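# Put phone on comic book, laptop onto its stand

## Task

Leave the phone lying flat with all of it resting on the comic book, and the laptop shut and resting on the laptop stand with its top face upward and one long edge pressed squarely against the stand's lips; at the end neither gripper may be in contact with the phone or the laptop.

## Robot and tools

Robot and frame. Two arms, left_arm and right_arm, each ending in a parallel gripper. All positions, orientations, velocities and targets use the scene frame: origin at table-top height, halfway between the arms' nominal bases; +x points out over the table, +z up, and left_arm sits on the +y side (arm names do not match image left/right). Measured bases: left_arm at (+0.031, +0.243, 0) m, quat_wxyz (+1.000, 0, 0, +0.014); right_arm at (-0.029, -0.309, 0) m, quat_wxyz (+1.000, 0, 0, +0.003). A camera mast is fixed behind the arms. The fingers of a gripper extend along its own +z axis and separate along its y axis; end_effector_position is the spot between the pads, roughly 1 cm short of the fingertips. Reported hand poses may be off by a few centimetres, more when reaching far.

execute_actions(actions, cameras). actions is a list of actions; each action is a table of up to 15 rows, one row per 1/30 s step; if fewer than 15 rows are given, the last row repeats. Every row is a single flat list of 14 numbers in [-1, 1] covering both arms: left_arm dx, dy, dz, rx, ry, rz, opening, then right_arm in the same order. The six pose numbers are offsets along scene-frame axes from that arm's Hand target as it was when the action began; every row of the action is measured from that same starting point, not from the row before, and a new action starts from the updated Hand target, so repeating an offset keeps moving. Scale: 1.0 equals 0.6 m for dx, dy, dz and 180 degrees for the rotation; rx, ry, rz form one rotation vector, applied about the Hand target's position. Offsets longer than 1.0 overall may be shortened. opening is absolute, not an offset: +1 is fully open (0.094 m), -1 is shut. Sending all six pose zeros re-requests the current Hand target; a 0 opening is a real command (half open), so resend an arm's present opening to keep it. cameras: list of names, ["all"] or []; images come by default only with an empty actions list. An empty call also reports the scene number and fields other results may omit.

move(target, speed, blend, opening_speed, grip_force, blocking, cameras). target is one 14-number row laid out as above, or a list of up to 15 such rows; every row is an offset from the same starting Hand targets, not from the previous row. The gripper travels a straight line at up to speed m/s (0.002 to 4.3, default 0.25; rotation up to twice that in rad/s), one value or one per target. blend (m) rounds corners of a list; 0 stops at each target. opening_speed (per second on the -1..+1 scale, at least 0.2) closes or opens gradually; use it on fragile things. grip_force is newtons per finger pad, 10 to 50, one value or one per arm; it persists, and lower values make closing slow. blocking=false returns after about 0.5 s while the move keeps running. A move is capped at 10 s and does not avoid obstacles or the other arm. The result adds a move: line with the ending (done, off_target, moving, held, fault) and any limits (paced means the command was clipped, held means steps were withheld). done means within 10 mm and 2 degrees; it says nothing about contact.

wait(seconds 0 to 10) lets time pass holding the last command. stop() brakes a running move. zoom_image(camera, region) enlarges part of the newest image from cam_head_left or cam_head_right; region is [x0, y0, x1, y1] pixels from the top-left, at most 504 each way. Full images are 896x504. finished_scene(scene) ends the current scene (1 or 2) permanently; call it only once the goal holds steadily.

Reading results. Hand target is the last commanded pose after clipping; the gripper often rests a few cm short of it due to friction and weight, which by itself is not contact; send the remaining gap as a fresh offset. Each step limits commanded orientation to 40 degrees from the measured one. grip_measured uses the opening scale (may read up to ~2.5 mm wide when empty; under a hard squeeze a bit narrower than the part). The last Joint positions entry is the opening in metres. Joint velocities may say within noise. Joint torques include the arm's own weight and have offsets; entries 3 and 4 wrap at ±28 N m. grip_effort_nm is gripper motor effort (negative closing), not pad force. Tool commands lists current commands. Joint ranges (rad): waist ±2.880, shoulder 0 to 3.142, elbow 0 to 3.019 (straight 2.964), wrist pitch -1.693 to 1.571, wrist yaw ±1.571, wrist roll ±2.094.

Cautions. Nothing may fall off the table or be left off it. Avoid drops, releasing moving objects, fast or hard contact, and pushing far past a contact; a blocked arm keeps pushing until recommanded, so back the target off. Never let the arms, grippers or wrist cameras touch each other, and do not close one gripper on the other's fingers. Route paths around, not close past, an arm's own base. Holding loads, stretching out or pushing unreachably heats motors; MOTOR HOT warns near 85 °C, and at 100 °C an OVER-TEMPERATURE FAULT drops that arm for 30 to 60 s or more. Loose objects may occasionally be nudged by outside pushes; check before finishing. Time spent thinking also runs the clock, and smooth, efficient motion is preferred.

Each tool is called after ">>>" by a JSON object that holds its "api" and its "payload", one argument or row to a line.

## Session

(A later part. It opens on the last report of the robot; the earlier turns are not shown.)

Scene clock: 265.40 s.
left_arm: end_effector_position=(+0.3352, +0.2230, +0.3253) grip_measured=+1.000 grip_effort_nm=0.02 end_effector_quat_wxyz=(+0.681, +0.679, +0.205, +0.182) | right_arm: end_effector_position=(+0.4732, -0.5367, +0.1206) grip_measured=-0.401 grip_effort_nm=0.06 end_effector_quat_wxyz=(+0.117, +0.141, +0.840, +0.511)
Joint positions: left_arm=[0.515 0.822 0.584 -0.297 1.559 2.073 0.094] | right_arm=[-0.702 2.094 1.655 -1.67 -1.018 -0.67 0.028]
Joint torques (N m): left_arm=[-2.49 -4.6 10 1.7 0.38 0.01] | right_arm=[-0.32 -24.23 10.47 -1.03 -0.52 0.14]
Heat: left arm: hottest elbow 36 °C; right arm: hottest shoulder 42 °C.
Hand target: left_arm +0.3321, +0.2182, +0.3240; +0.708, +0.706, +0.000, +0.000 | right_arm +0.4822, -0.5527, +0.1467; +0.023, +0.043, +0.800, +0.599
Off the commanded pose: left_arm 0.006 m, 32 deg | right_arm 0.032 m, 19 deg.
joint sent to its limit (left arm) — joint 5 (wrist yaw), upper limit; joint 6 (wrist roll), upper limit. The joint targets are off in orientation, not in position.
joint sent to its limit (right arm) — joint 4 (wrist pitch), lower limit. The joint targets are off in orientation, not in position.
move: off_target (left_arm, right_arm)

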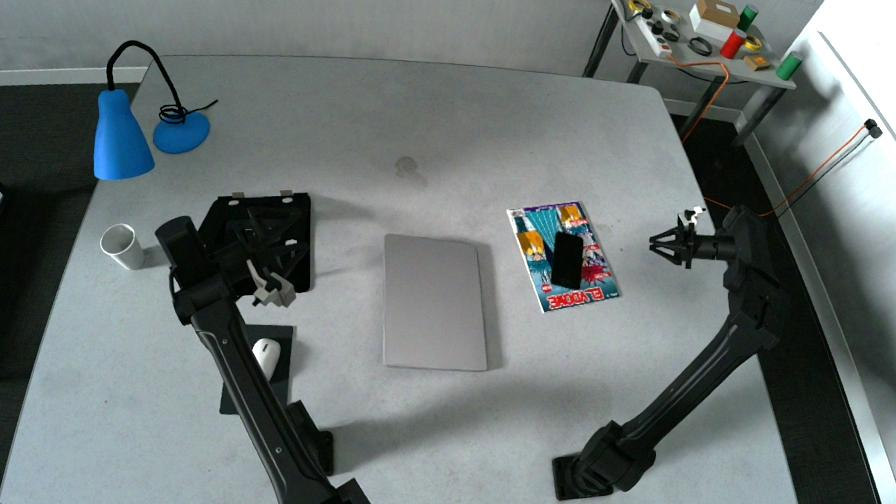

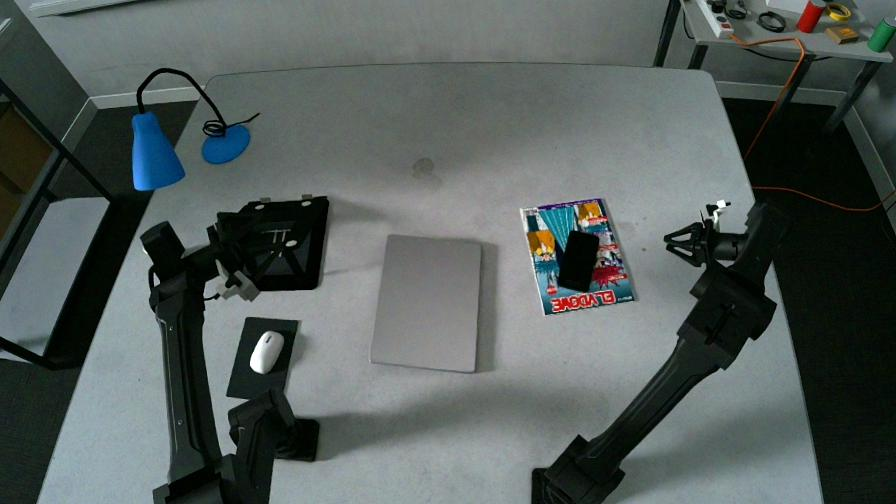

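>>> {"api": "move", "payload": {
  "target": [
    [0,-0.147,-0.29,0,0,0,1,0,0,0,0,0,0,-0.4]
  ],
  "cameras": ["all"]
}}

>>> {"api": "zoom_image", "payload": {
  "camera": "cam_head_left",
  "region": [260, 200, 500, 400]
}}

>>> {"api": "zoom_image", "payload": {
  "camera": "cam_head_right",
  "region": [260, 200, 500, 400]
}}

Scene clock: 270.93 s.
left_arm: end_effector_position=(+0.3339, +0.1335, +0.1517) grip_measured=+1.000 grip_effort_nm=0.02 end_effector_quat_wxyz=(+0.701, +0.703, +0.090, +0.077) | right_arm: end_effector_position=(+0.4732, -0.5367, +0.1207) grip_measured=-0.401 grip_effort_nm=0.06 end_effector_quat_wxyz=(+0.117, +0.141, +0.840, +0.511)
Joint positions: left_arm=[0.198 1.349 0.33 0.499 1.559 2.074 0.094] | right_arm=[-0.702 2.094 1.655 -1.67 -1.019 -0.669 0.028]
Joint torques (N m): left_arm=[-3.02 -7 6.22 1.68 0.39 -0.01] | right_arm=[-0.21 -24.76 10.51 -1.02 -0.51 0.15]
Heat: left arm: hottest elbow 36 °C; right arm: hottest shoulder 41 °C.
Hand target: left_arm +0.3321, +0.1300, +0.1500; +0.708, +0.706, +0.000, +0.001 | right_arm +0.4822, -0.5527, +0.1467; +0.023, +0.042, +0.800, +0.599
Off the commanded pose: left_arm 0.004 m, 14 deg | right_arm 0.032 m, 19 deg.
joint sent to its limit (left arm) — joint 5 (wrist yaw), upper limit; joint 6 (wrist roll), upper limit. The joint targets are off in orientation, not in position.
joint sent to its limit (right arm) — joint 4 (wrist pitch), lower limit. The joint targets are off in orientation, not in position.
move: off_target (left_arm, right_arm)

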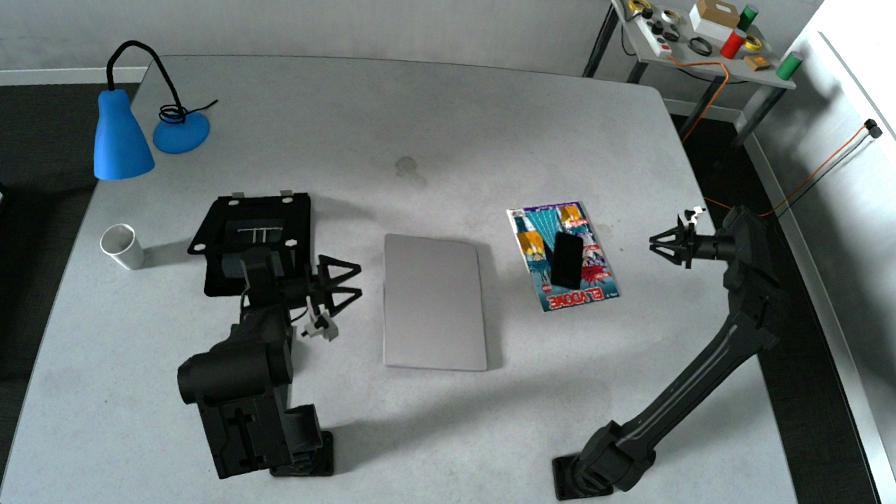

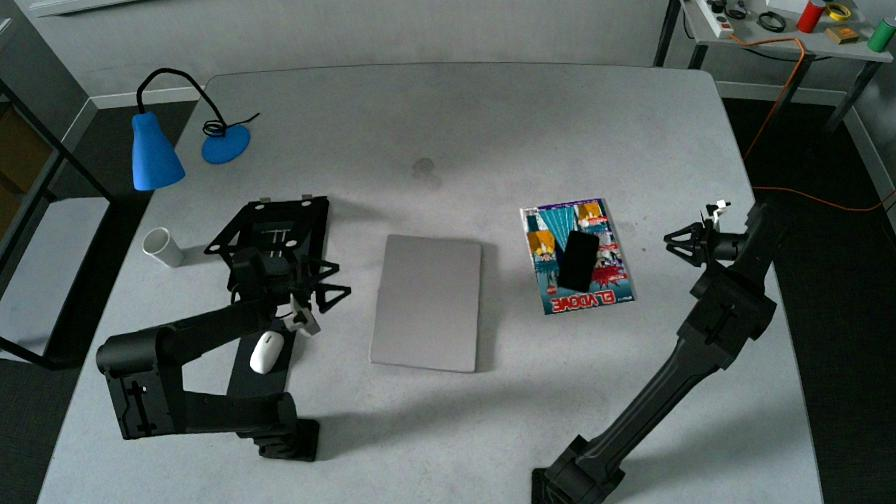

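Scaled by 2.100.

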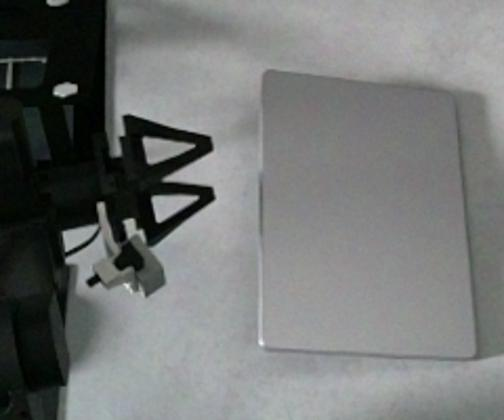

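Scaled by 2.100.

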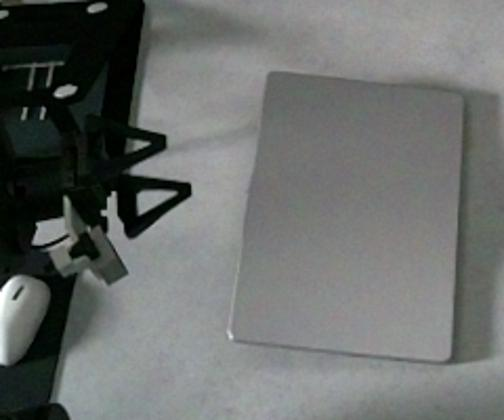

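>>> {"api": "move", "payload": {
  "target": [
    [-0.08,0.0,-0.16,0,0,0,1,0,0,0,0,0,0,-0.4]
  ],
  "speed": 0.15,
  "cameras": ["all"]
}}

>>> {"api": "zoom_image", "payload": {
  "camera": "cam_head_left",
  "region": [260, 200, 500, 400]
}}

>>> {"api": "zoom_image", "payload": {
  "camera": "cam_head_right",
  "region": [260, 200, 500, 400]
}}

Scene clock: 278.67 s.
left_arm: end_effector_position=(+0.2864, +0.1240, +0.0700) grip_measured=+0.998 grip_effort_nm=0.16 end_effector_quat_wxyz=(+0.701, +0.703, +0.083, +0.085) | right_arm: end_effector_position=(+0.4732, -0.5367, +0.1207) grip_measured=-0.401 grip_effort_nm=0.06 end_effector_quat_wxyz=(+0.117, +0.141, +0.840, +0.511)
Joint positions: left_arm=[0.204 1.802 0.175 1.186 1.564 2.016 0.094] | right_arm=[-0.702 2.094 1.655 -1.67 -1.019 -0.669 0.028]
Joint torques (N m): left_arm=[0.97 -2.73 0.58 0.62 0.14 0.58] | right_arm=[-0.32 -24.82 10.52 -1.05 -0.51 0.16]
Heat: left arm: hottest elbow 35 °C; right arm: hottest shoulder 40 °C.
Hand target: left_arm +0.2839, +0.1299, +0.0540; +0.708, +0.706, +0.000, +0.000 | right_arm +0.4822, -0.5527, +0.1467; +0.023, +0.042, +0.800, +0.599
Off the commanded pose: left_arm 0.017 m, 14 deg | right_arm 0.032 m, 19 deg.
joint read past its limit (left arm) — joint 5 (wrist yaw), upper limit.
joint sent to its limit (left arm) — joint 5 (wrist yaw), upper limit; joint 6 (wrist roll), upper limit. The joint targets are off in orientation, not in position.
joint sent to its limit (right arm) — joint 4 (wrist pitch), lower limit. The joint targets are off in orientation, not in position.
move: off_target (left_arm, right_arm)

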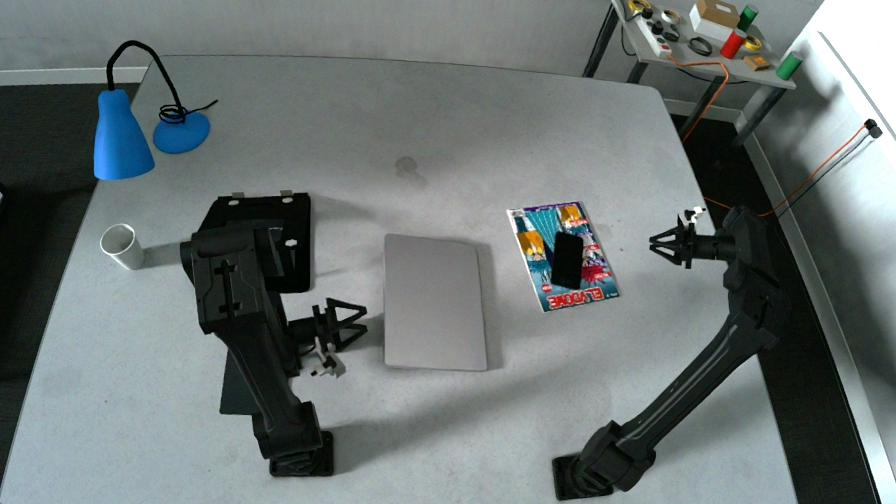

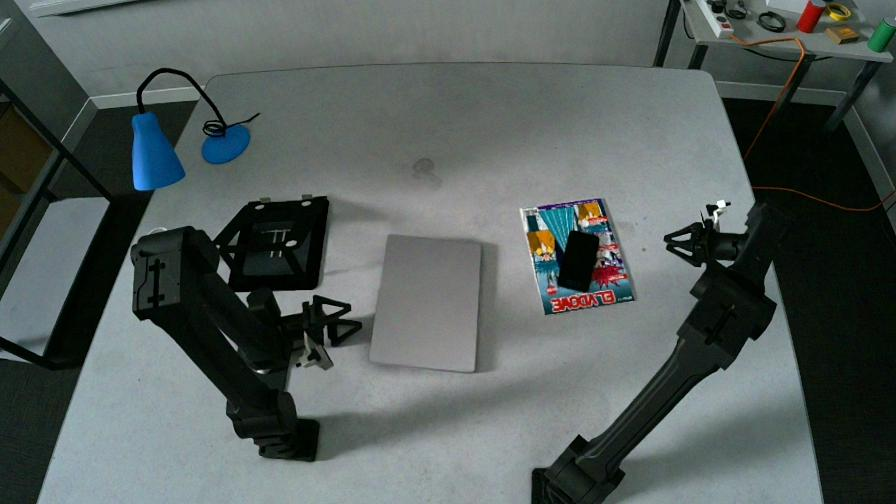

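Scaled by 2.100.

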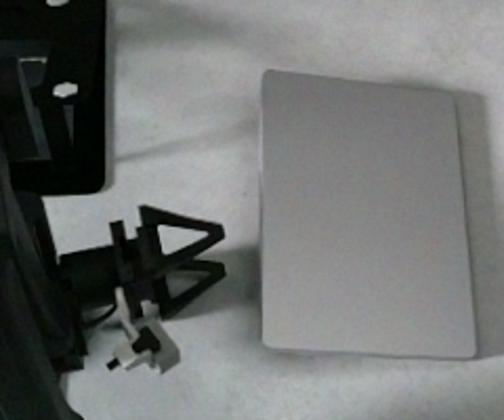

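Scaled by 2.100.

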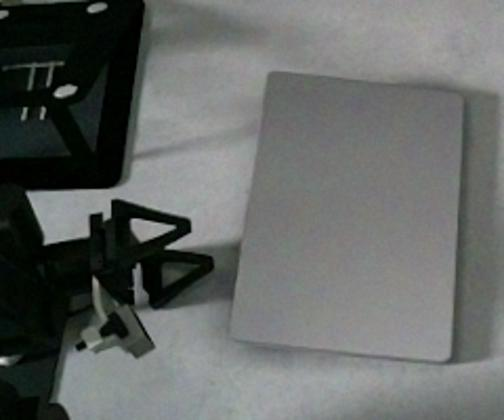

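>>> {"api": "zoom_image", "payload": {
  "camera": "cam_head_left",
  "region": [370, 340, 430, 380]
}}

>>> {"api": "zoom_image", "payload": {
  "camera": "cam_head_right",
  "region": [430, 340, 490, 380]
}}

>>> {"api": "zoom_image", "payload": {
  "camera": "cam_head_right",
  "region": [355, 330, 415, 370]
}}

>>> {"api": "zoom_image", "payload": {
  "camera": "cam_head_left",
  "region": [460, 340, 520, 380]
}}

Scaled by 8.400.

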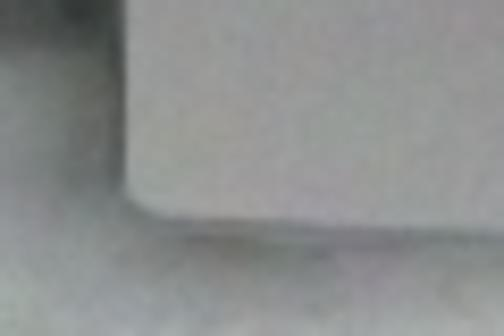

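Scaled by 8.400.

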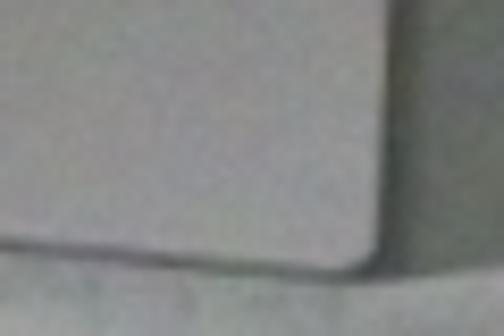

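Scaled by 8.400.

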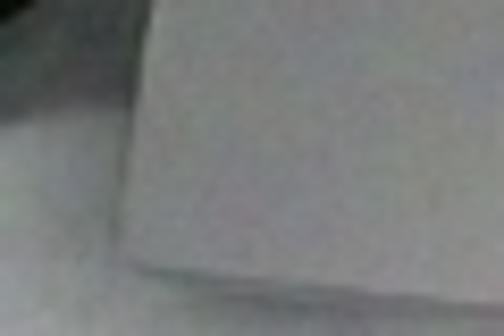

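Scaled by 8.400.

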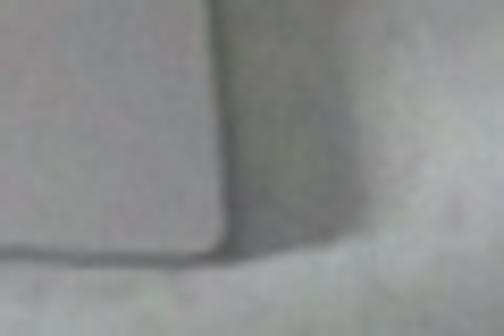

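>>> {"api": "move", "payload": {
  "target": [
    [0,0.0,0.08,0.139,0,0,-0.25,0,0,0,0,0,0,-0.4],
    [0,0.0,-0.01,0.139,0,0,-0.25,0,0,0,0,0,0,-0.4]
  ],
  "speed": 0.15,
  "cameras": ["all"]
}}

>>> {"api": "zoom_image", "payload": {
  "camera": "cam_head_left",
  "region": [300, 240, 420, 380]
}}

>>> {"api": "zoom_image", "payload": {
  "camera": "cam_head_right",
  "region": [280, 240, 400, 380]
}}

Scene clock: 301.27 s.
left_arm: end_effector_position=(+0.2793, +0.1245, +0.0547) grip_measured=-0.248 grip_effort_nm=-0.08 end_effector_quat_wxyz=(+0.698, +0.705, +0.068, +0.108) | right_arm: end_effector_position=(+0.4732, -0.5367, +0.1207) grip_measured=-0.401 grip_effort_nm=0.06 end_effector_quat_wxyz=(+0.117, +0.141, +0.840, +0.511)
Joint positions: left_arm=[0.214 1.922 0.164 1.312 1.562 2.073 0.035] | right_arm=[-0.702 2.094 1.655 -1.67 -1.019 -0.669 0.028]
Joint torques (N m): left_arm=[-0.67 -6.3 0.47 1.25 0.25 0.01] | right_arm=[-0.26 -24.76 10.48 -1.03 -0.51 0.16]
Motor temperatures (°C): left_arm=[23 29 33 24 27 24 27] | right_arm=[27 38 37 25 25 23 25]
Heat: left arm: hottest elbow 33 °C; right arm: hottest shoulder 38 °C.
Hand target: left_arm +0.2839, +0.1299, +0.0480; +0.538, +0.843, +0.000, +0.000 | right_arm +0.4822, -0.5527, +0.1467; +0.023, +0.042, +0.800, +0.599
Off the commanded pose: left_arm 0.010 m, 28 deg | right_arm 0.032 m, 19 deg.
joint sent to its limit (left arm) — joint 5 (wrist yaw), upper limit; joint 6 (wrist roll), upper limit. The joint targets are off in orientation, not in position.
joint sent to its limit (right arm) — joint 4 (wrist pitch), lower limit. The joint targets are off in orientation, not in position.
move: off_target (left_arm, right_arm)

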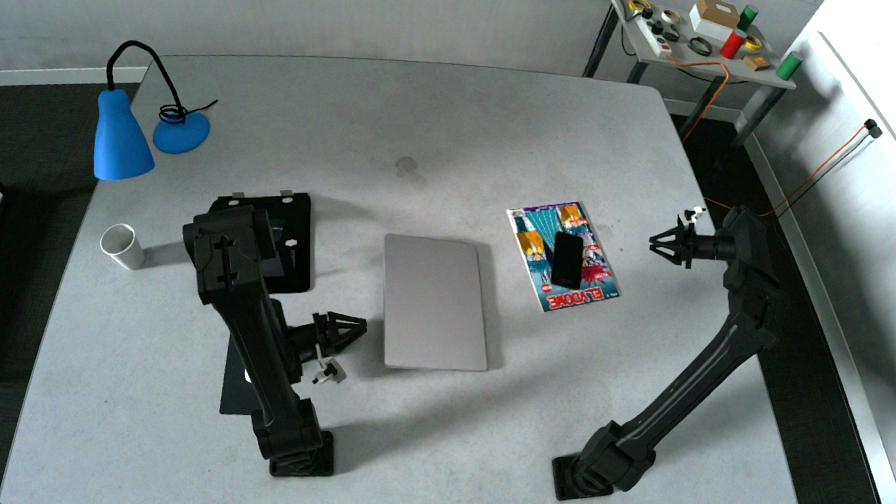

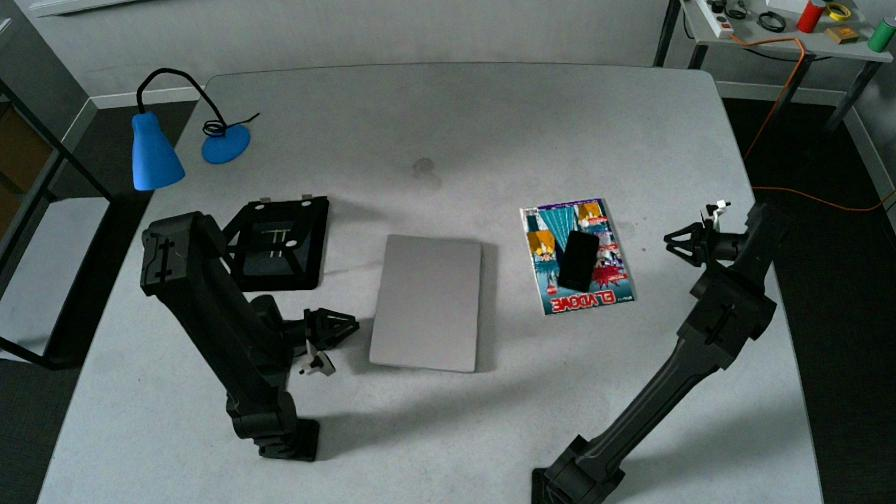

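Scaled by 3.600.

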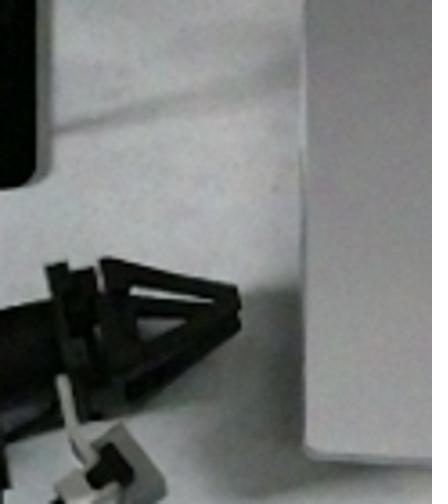

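Scaled by 3.600.

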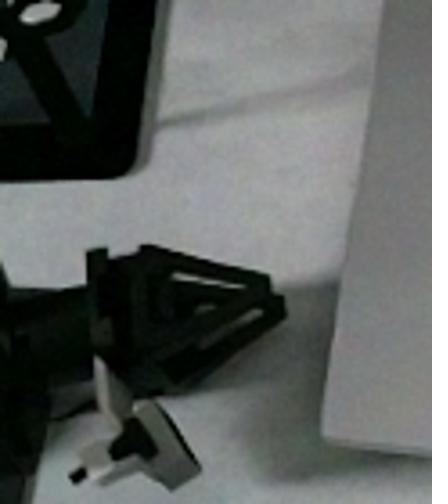

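>>> {"api": "move", "payload": {
  "target": [
    [-0.01,-0.01,-0.04,-0.139,0,0,-0.4,0,0,0,0,0,0,-0.4]
  ],
  "speed": 0.08
}}

>>> {"api": "move", "payload": {
  "target": [
    [0,0,-0.02,0,0,0,-0.4,0,0,0,0,0,0,-0.4]
  ],
  "speed": 0.08,
  "cameras": ["all"]
}}

>>> {"api": "zoom_image", "payload": {
  "camera": "cam_head_left",
  "region": [300, 240, 420, 380]
}}

>>> {"api": "zoom_image", "payload": {
  "camera": "cam_head_right",
  "region": [280, 240, 400, 380]
}}

Scene clock: 310.60 s.
left_arm: end_effector_position=(+0.2786, +0.1243, +0.0530) grip_measured=-0.398 grip_effort_nm=-0.08 end_effector_quat_wxyz=(+0.696, +0.706, +0.058, +0.117) | right_arm: end_effector_position=(+0.4732, -0.5367, +0.1207) grip_measured=-0.401 grip_effort_nm=0.06 end_effector_quat_wxyz=(+0.117, +0.141, +0.840, +0.511)
Joint positions: left_arm=[0.214 1.98 0.164 1.445 1.564 2.027 0.028] | right_arm=[-0.702 2.094 1.655 -1.67 -1.019 -0.669 0.028]
Joint torques (N m): left_arm=[-1.61 -0.15 0.95 -0.49 0.09 0.31] | right_arm=[-0.32 -24.7 10.51 -1.03 -0.52 0.15]
Heat: left arm: hottest elbow 32 °C; right arm: hottest shoulder 38 °C.
Hand target: left_arm +0.2779, +0.1239, +0.0240; +0.708, +0.706, +0.000, +0.000 | right_arm +0.4822, -0.5527, +0.1467; +0.023, +0.042, +0.800, +0.599
Off the commanded pose: left_arm 0.029 m, 15 deg | right_arm 0.032 m, 19 deg.
joint read past its limit (left arm) — joint 5 (wrist yaw), upper limit.
joint sent to its limit (left arm) — joint 5 (wrist yaw), upper limit. The joint targets are off in position and orientation.
joint sent to its limit (right arm) — joint 4 (wrist pitch), lower limit. The joint targets are off in orientation, not in position.
move: off_target (left_arm, right_arm)

Scene clock: 312.37 s.
left_arm: end_effector_position=(+0.2777, +0.1241, +0.0530) grip_measured=-0.398 grip_effort_nm=-0.08 end_effector_quat_wxyz=(+0.696, +0.706, +0.056, +0.119) | right_arm: end_effector_position=(+0.4732, -0.5367, +0.1207) grip_measured=-0.401 grip_effort_nm=0.06 end_effector_quat_wxyz=(+0.117, +0.141, +0.840, +0.511)
Joint positions: left_arm=[0.214 2.03 0.163 1.581 1.564 1.947 0.028] | right_arm=[-0.702 2.094 1.655 -1.67 -1.019 -0.669 0.028]
Joint torques (N m): left_arm=[-1.9 3.08 1.59 0.08 0.05 0.47] | right_arm=[-0.32 -24.82 10.52 -1.02 -0.51 0.16]
Heat: left arm: hottest elbow 32 °C; right arm: hottest shoulder 38 °C.
Hand target: left_arm +0.2780, +0.1239, +0.0120; +0.708, +0.706, +0.000, +0.000 | right_arm +0.4822, -0.5527, +0.1467; +0.023, +0.042, +0.800, +0.599
Off the commanded pose: left_arm 0.041 m, 15 deg | right_arm 0.032 m, 19 deg.
joint read past its limit (left arm) — joint 5 (wrist yaw), upper limit.
joint sent to its limit (left arm) — joint 5 (wrist yaw), upper limit. The joint targets are off in position and orientation.
joint sent to its limit (right arm) — joint 4 (wrist pitch), lower limit. The joint targets are off in orientation, not in position.
move: off_target (left_arm, right_arm)

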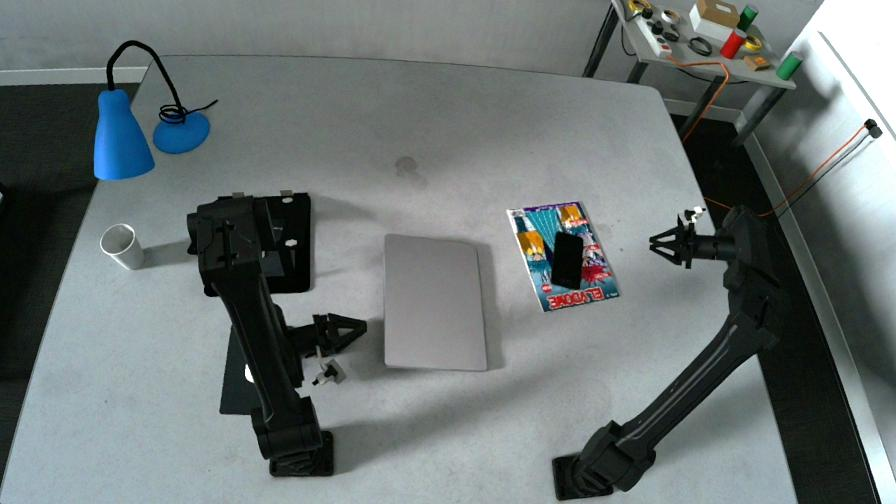

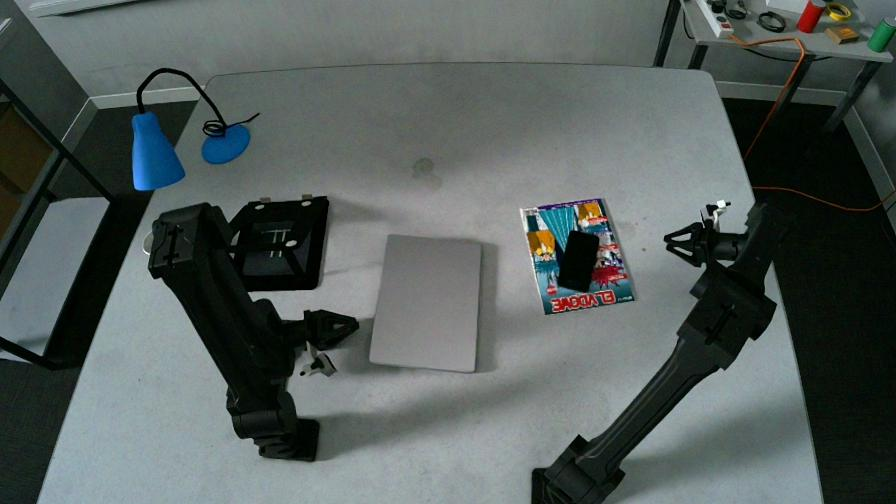

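Scaled by 3.600.

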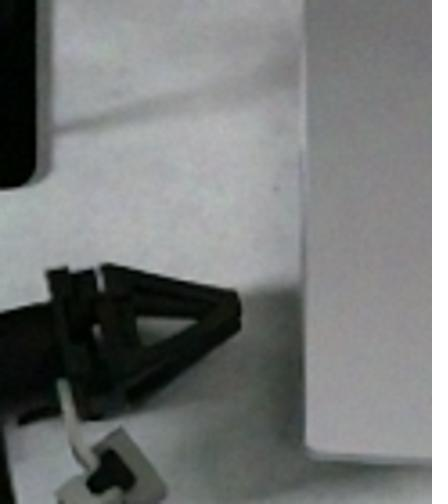

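Scaled by 3.600.

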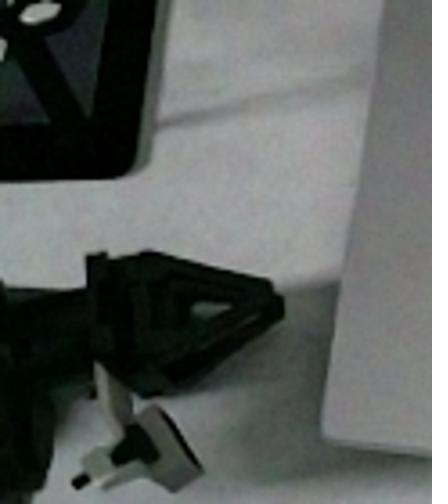

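>>> {"api": "move", "payload": {
  "target": [
    [0,0.1,0.2,0,0,0,-0.3,0,0,0,0,0,0,-0.4],
    [0.09,0.13,0.42,0,0.354,0.353,-0.3,0,0,0,0,0,0,-0.4],
    [0.09,0.13,0.42,0,0.7,0.7,-0.3,0,0,0,0,0,0,-0.4]
  ],
  "speed": 0.35,
  "blend": [0.03,0.03,0],
  "cameras": ["all"]
}}

Scene clock: 328.23 s.
left_arm: end_effector_position=(+0.3152, +0.2080, +0.2388) grip_measured=-0.302 grip_effort_nm=0.12 end_effector_quat_wxyz=(-0.015, +0.009, +1.000, +0.003) | right_arm: end_effector_position=(+0.4732, -0.5367, +0.1207) grip_measured=-0.401 grip_effort_nm=0.06 end_effector_quat_wxyz=(+0.117, +0.141, +0.840, +0.511)
Joint positions: left_arm=[-0.15 1.105 1.072 -1.568 -0.003 -0.104 0.033] | right_arm=[-0.702 2.094 1.655 -1.67 -1.019 -0.669 0.028]
Joint torques (N m): left_arm=[-2.2 -7.41 17.09 -0.16 -0.07 0] | right_arm=[-0.32 -24.76 10.48 -1.02 -0.51 0.15]
Heat: left arm: hottest elbow 32 °C; right arm: hottest shoulder 38 °C.
Hand target: left_arm +0.3319, +0.2019, +0.2640; +0.011, +0.011, +1.000, +0.001 | right_arm +0.4822, -0.5527, +0.1467; +0.023, +0.042, +0.800, +0.599
Off the commanded pose: left_arm 0.031 m, 3 deg | right_arm 0.032 m, 19 deg.
joint sent to its limit (right arm) — joint 4 (wrist pitch), lower limit. The joint targets are off in orientation, not in position.
move: off_target (left_arm, right_arm)

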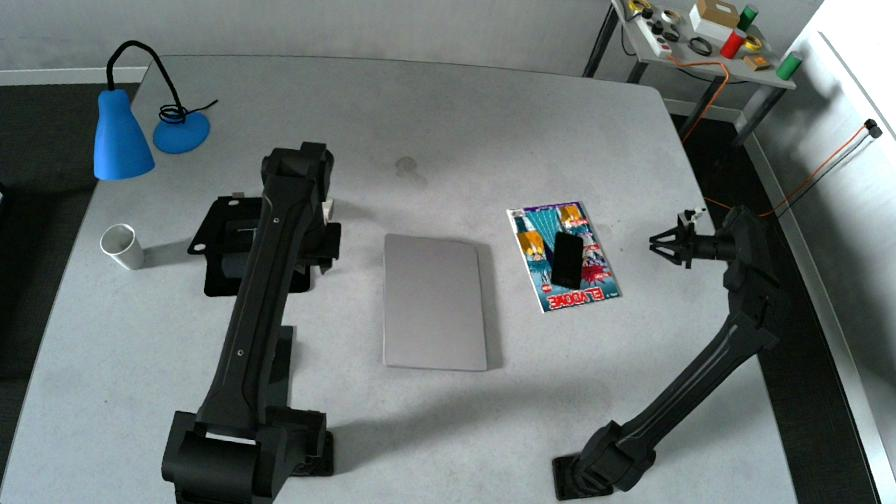

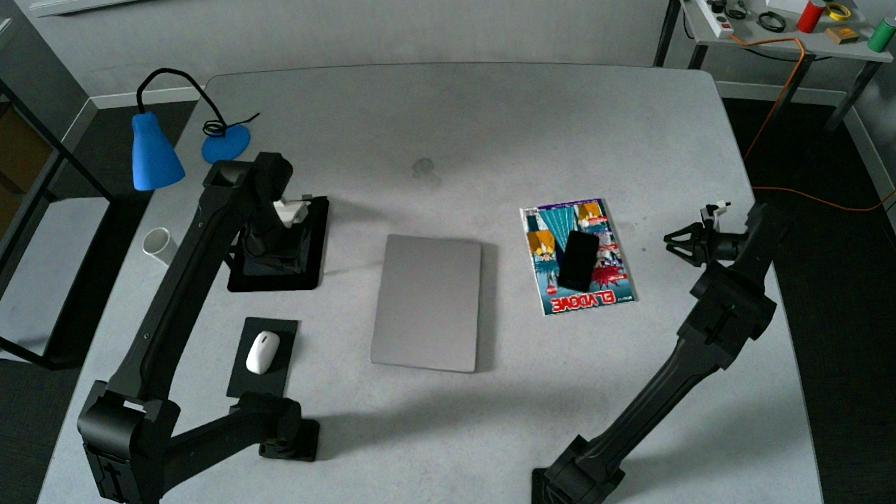

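>>> {"api": "move", "payload": {
  "target": [
    [0.01,-0.1,-0.1,-0.361,0,0,-0.25,0,0,0,0,0,0,-0.4],
    [0.01,-0.1,-0.28,-0.361,0,0,-0.25,0,0,0,0,0,0,-0.4]
  ],
  "speed": 0.2,
  "blend": [0.03,0],
  "cameras": ["all"]
}}

>>> {"api": "zoom_image", "payload": {
  "camera": "cam_head_left",
  "region": [300, 220, 420, 360]
}}

>>> {"api": "zoom_image", "payload": {
  "camera": "cam_head_right",
  "region": [280, 220, 400, 360]
}}

Scene clock: 335.03 s.
left_arm: end_effector_position=(+0.3483, +0.1408, +0.1155) grip_measured=-0.252 grip_effort_nm=0.13 end_effector_quat_wxyz=(+0.041, +0.028, +0.847, -0.529) | right_arm: end_effector_position=(+0.4732, -0.5367, +0.1207) grip_measured=-0.401 grip_effort_nm=0.06 end_effector_quat_wxyz=(+0.117, +0.141, +0.840, +0.511)
Joint positions: left_arm=[0.146 1.459 0.74 -1.113 1.101 0.402 0.035] | right_arm=[-0.702 2.094 1.655 -1.67 -1.019 -0.669 0.028]
Joint torques (N m): left_arm=[-1.03 -6.59 4.88 0.09 0.67 0.02] | right_arm=[-0.32 -24.76 10.5 -1.03 -0.51 0.15]
Heat: left arm: hottest elbow 34 °C; right arm: hottest shoulder 38 °C.
Hand target: left_arm +0.3381, +0.1419, +0.0961; +0.015, +0.004, +0.844, -0.536 | right_arm +0.4822, -0.5527, +0.1467; +0.023, +0.042, +0.800, +0.599
Off the commanded pose: left_arm 0.022 m, 4 deg | right_arm 0.032 m, 19 deg.
joint sent to its limit (right arm) — joint 4 (wrist pitch), lower limit. The joint targets are off in orientation, not in position.
move: off_target (left_arm, right_arm)

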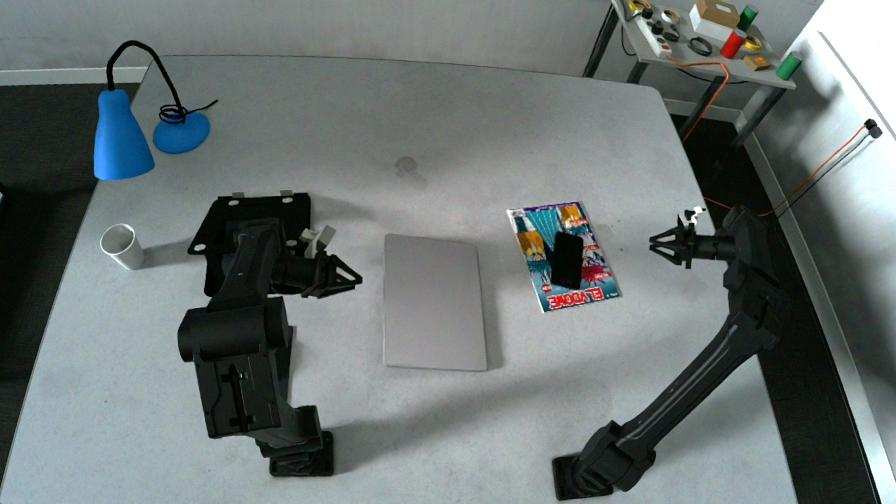

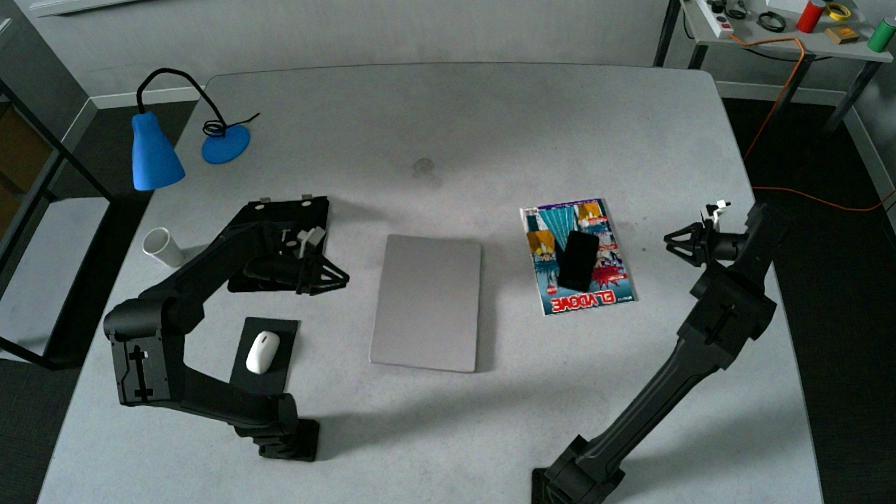

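Scaled by 3.600.

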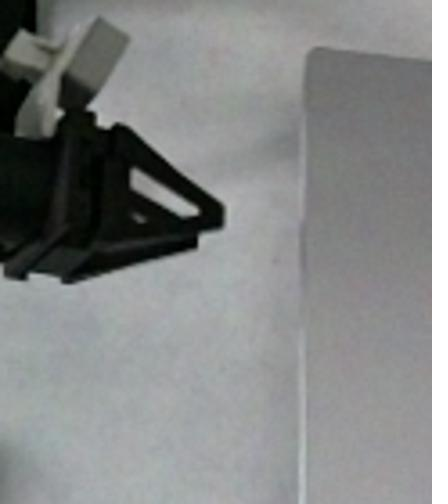

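Scaled by 3.600.

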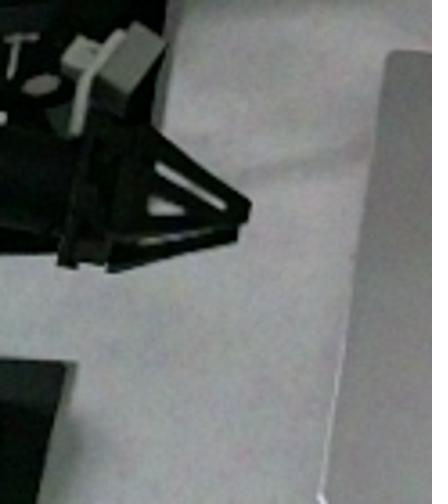

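>>> {"api": "move", "payload": {
  "target": [
    [-0.01,0,-0.12,0,0,0,-0.3,0,0,0,0,0,0,-0.4]
  ],
  "speed": 0.12
}}

>>> {"api": "move", "payload": {
  "target": [
    [-0.005,0,-0.025,0,0,0,-0.3,0,0,0,0,0,0,-0.4]
  ],
  "speed": 0.06,
  "cameras": ["all"]
}}

>>> {"api": "zoom_image", "payload": {
  "camera": "cam_head_left",
  "region": [300, 220, 420, 360]
}}

>>> {"api": "zoom_image", "payload": {
  "camera": "cam_head_right",
  "region": [280, 220, 400, 360]
}}

Scene clock: 339.27 s.
left_arm: end_effector_position=(+0.3707, +0.1447, +0.0945) grip_measured=-0.298 grip_effort_nm=-0.08 end_effector_quat_wxyz=(+0.107, +0.070, +0.849, -0.513) | right_arm: end_effector_position=(+0.4732, -0.5367, +0.1207) grip_measured=-0.401 grip_effort_nm=0.06 end_effector_quat_wxyz=(+0.117, +0.141, +0.840, +0.511)
Joint positions: left_arm=[0.146 1.494 0.72 -0.9 1.101 0.403 0.033] | right_arm=[-0.702 2.094 1.655 -1.67 -1.019 -0.669 0.028]
Joint torques (N m): left_arm=[-0.5 0.91 -0.35 0.08 0.61 0.07] | right_arm=[-0.32 -24.82 10.52 -1.02 -0.51 0.15]
Heat: left arm: hottest elbow 33 °C; right arm: hottest shoulder 38 °C.
Hand target: left_arm +0.3321, +0.1419, +0.0240; +0.015, +0.004, +0.844, -0.536 | right_arm +0.4822, -0.5527, +0.1467; +0.023, +0.042, +0.800, +0.599
Off the commanded pose: left_arm 0.080 m, 13 deg | right_arm 0.032 m, 19 deg.
joint sent to its limit (right arm) — joint 4 (wrist pitch), lower limit. The joint targets are off in orientation, not in position.
move: off_target (left_arm, right_arm)

Scene clock: 340.33 s.
left_arm: end_effector_position=(+0.3731, +0.1451, +0.0919) grip_measured=-0.298 grip_effort_nm=-0.08 end_effector_quat_wxyz=(+0.119, +0.078, +0.848, -0.510) | right_arm: end_effector_position=(+0.4732, -0.5367, +0.1207) grip_measured=-0.401 grip_effort_nm=0.06 end_effector_quat_wxyz=(+0.117, +0.141, +0.840, +0.511)
Joint positions: left_arm=[0.146 1.494 0.712 -0.862 1.101 0.403 0.033] | right_arm=[-0.702 2.094 1.655 -1.67 -1.019 -0.669 0.028]
Joint torques (N m): left_arm=[-0.15 1.38 -1.28 0.06 0.61 0.12] | right_arm=[-0.26 -24.82 10.51 -1.03 -0.52 0.15]
Heat: left arm: hottest elbow 33 °C; right arm: hottest shoulder 38 °C.
Hand target: left_arm +0.3289, +0.1419, +0.0090; +0.015, +0.004, +0.844, -0.536 | right_arm +0.4822, -0.5527, +0.1467; +0.023, +0.042, +0.800, +0.599
Off the commanded pose: left_arm 0.094 m, 15 deg | right_arm 0.032 m, 19 deg.
joint sent to its limit (right arm) — joint 4 (wrist pitch), lower limit. The joint targets are off in orientation, not in position.
move: off_target (left_arm, right_arm)

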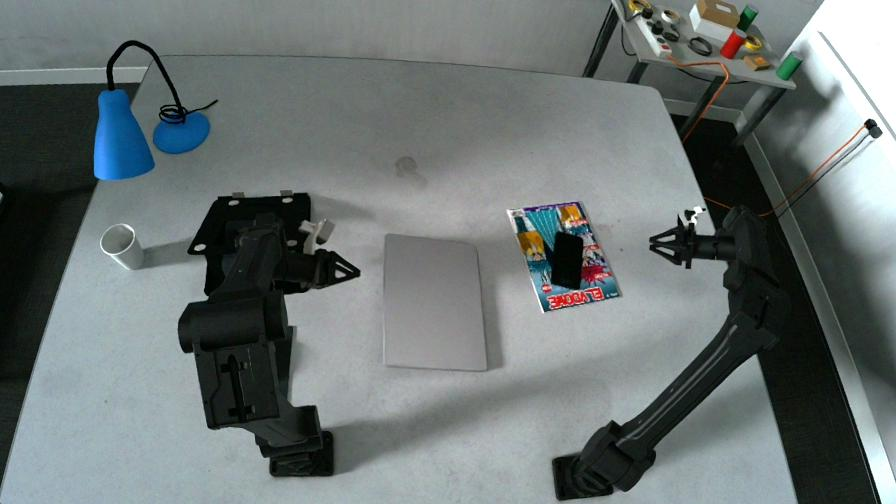

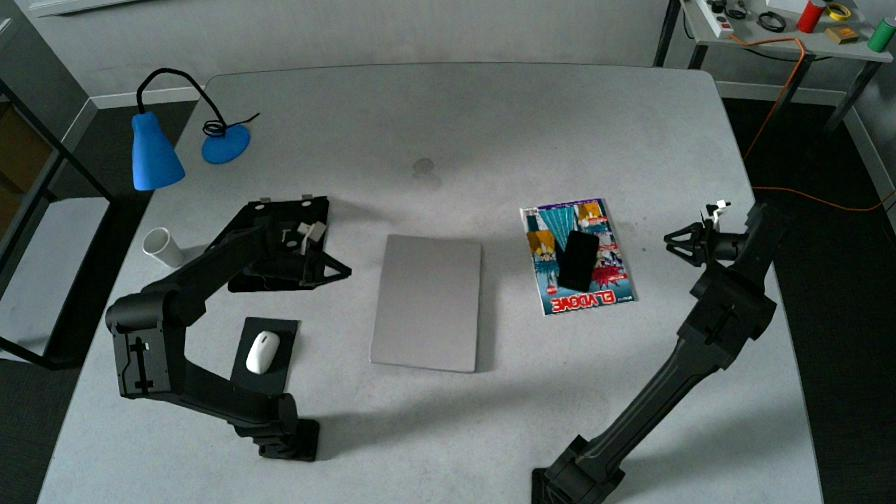

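Scaled by 3.600.

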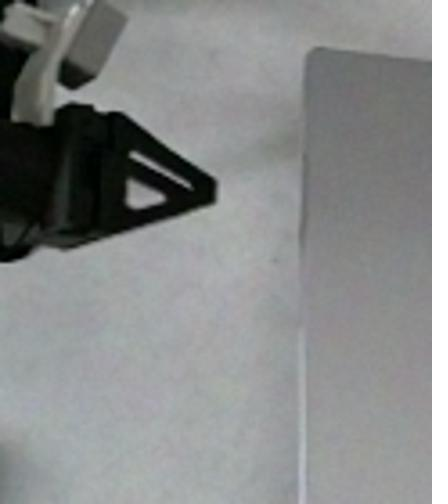

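Scaled by 3.600.

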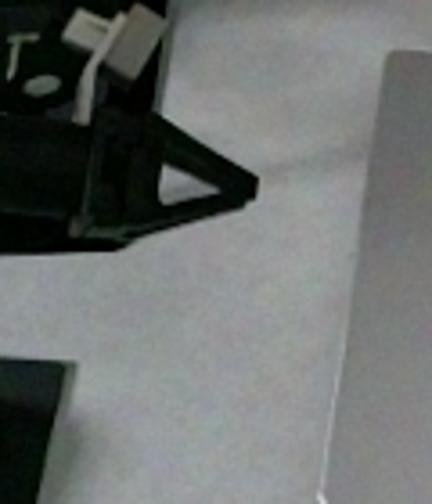

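>>> {"api": "move", "payload": {
  "target": [
    [0,0,0.2,0,0,0,-0.25,0,0,0,0,0,0,-0.4],
    [-0.145,-0.01,0.18,0,0,0,-0.25,0,0,0,0,0,0,-0.4],
    [-0.145,-0.01,0.04,0,0,0,-0.25,0,0,0,0,0,0,-0.4]
  ],
  "speed": 0.15,
  "blend": [0.01,0.02,0],
  "cameras": ["all"]
}}

>>> {"api": "zoom_image", "payload": {
  "camera": "cam_head_left",
  "region": [280, 240, 420, 390]
}}

>>> {"api": "zoom_image", "payload": {
  "camera": "cam_head_right",
  "region": [260, 240, 400, 390]
}}

Scene clock: 350.97 s.
left_arm: end_effector_position=(+0.2442, +0.1356, +0.0359) grip_measured=-0.252 grip_effort_nm=0.13 end_effector_quat_wxyz=(+0.017, +0.010, +0.845, -0.534) | right_arm: end_effector_position=(+0.4732, -0.5367, +0.1207) grip_measured=-0.401 grip_effort_nm=0.06 end_effector_quat_wxyz=(+0.117, +0.141, +0.840, +0.511)
Joint positions: left_arm=[0.207 1.501 0.431 -0.924 1.08 0.515 0.035] | right_arm=[-0.702 2.094 1.655 -1.67 -1.019 -0.669 0.028]
Joint torques (N m): left_arm=[-0.67 -6.77 3.54 0.17 0.62 0] | right_arm=[-0.21 -24.76 10.51 -1.02 -0.51 0.15]
Heat: left arm: hottest elbow 32 °C; right arm: hottest shoulder 39 °C.
Hand target: left_arm +0.2420, +0.1359, +0.0330; +0.015, +0.004, +0.844, -0.536 | right_arm +0.4822, -0.5527, +0.1467; +0.023, +0.042, +0.800, +0.599
Off the commanded pose: left_arm 0.004 m, 1 deg | right_arm 0.032 m, 19 deg.
joint sent to its limit (right arm) — joint 4 (wrist pitch), lower limit. The joint targets are off in orientation, not in position.
move: off_target (right_arm)

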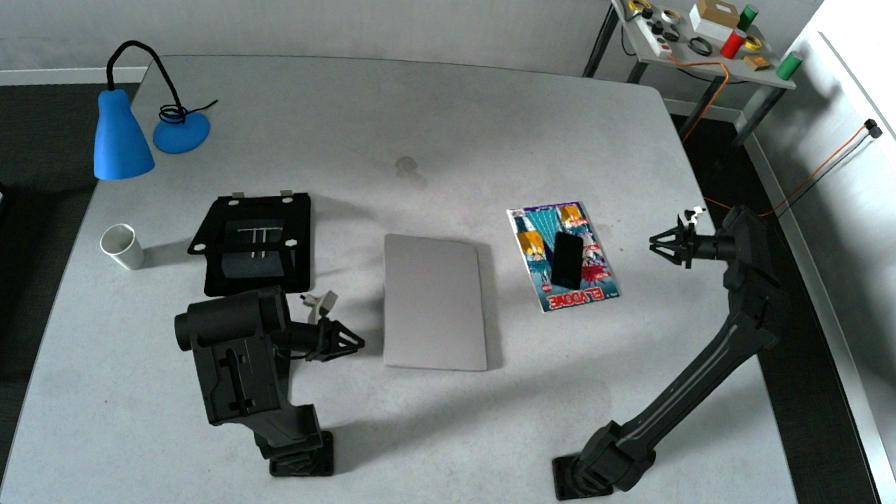

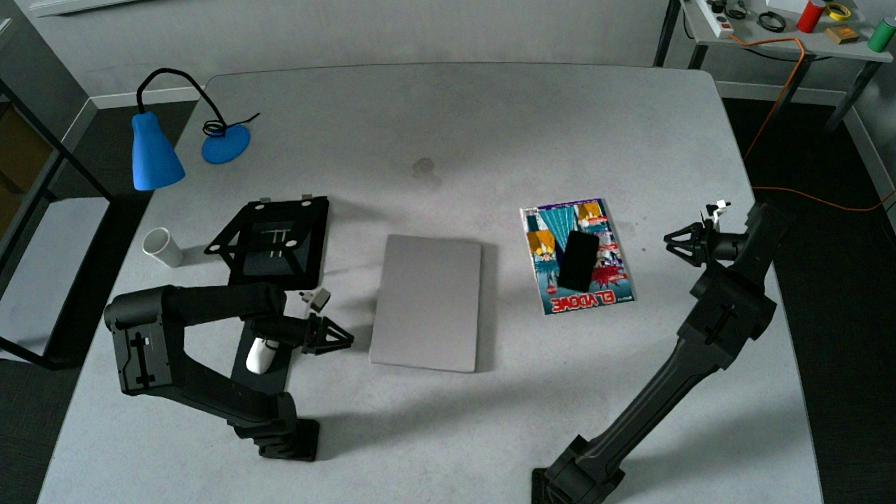

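Scaled by 3.360.

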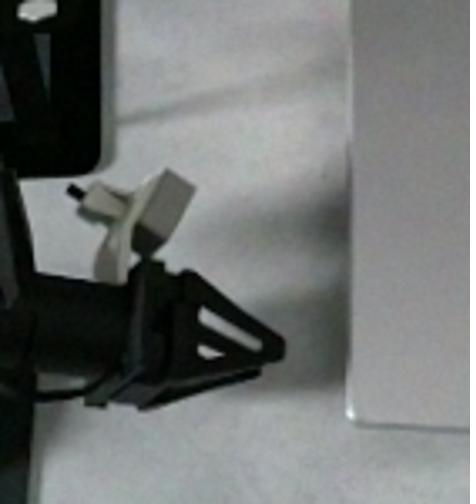

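Scaled by 3.360.

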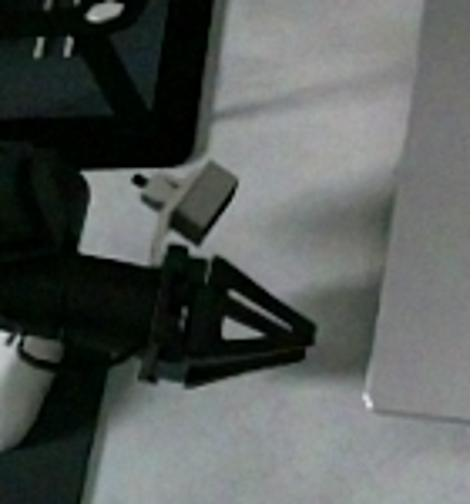

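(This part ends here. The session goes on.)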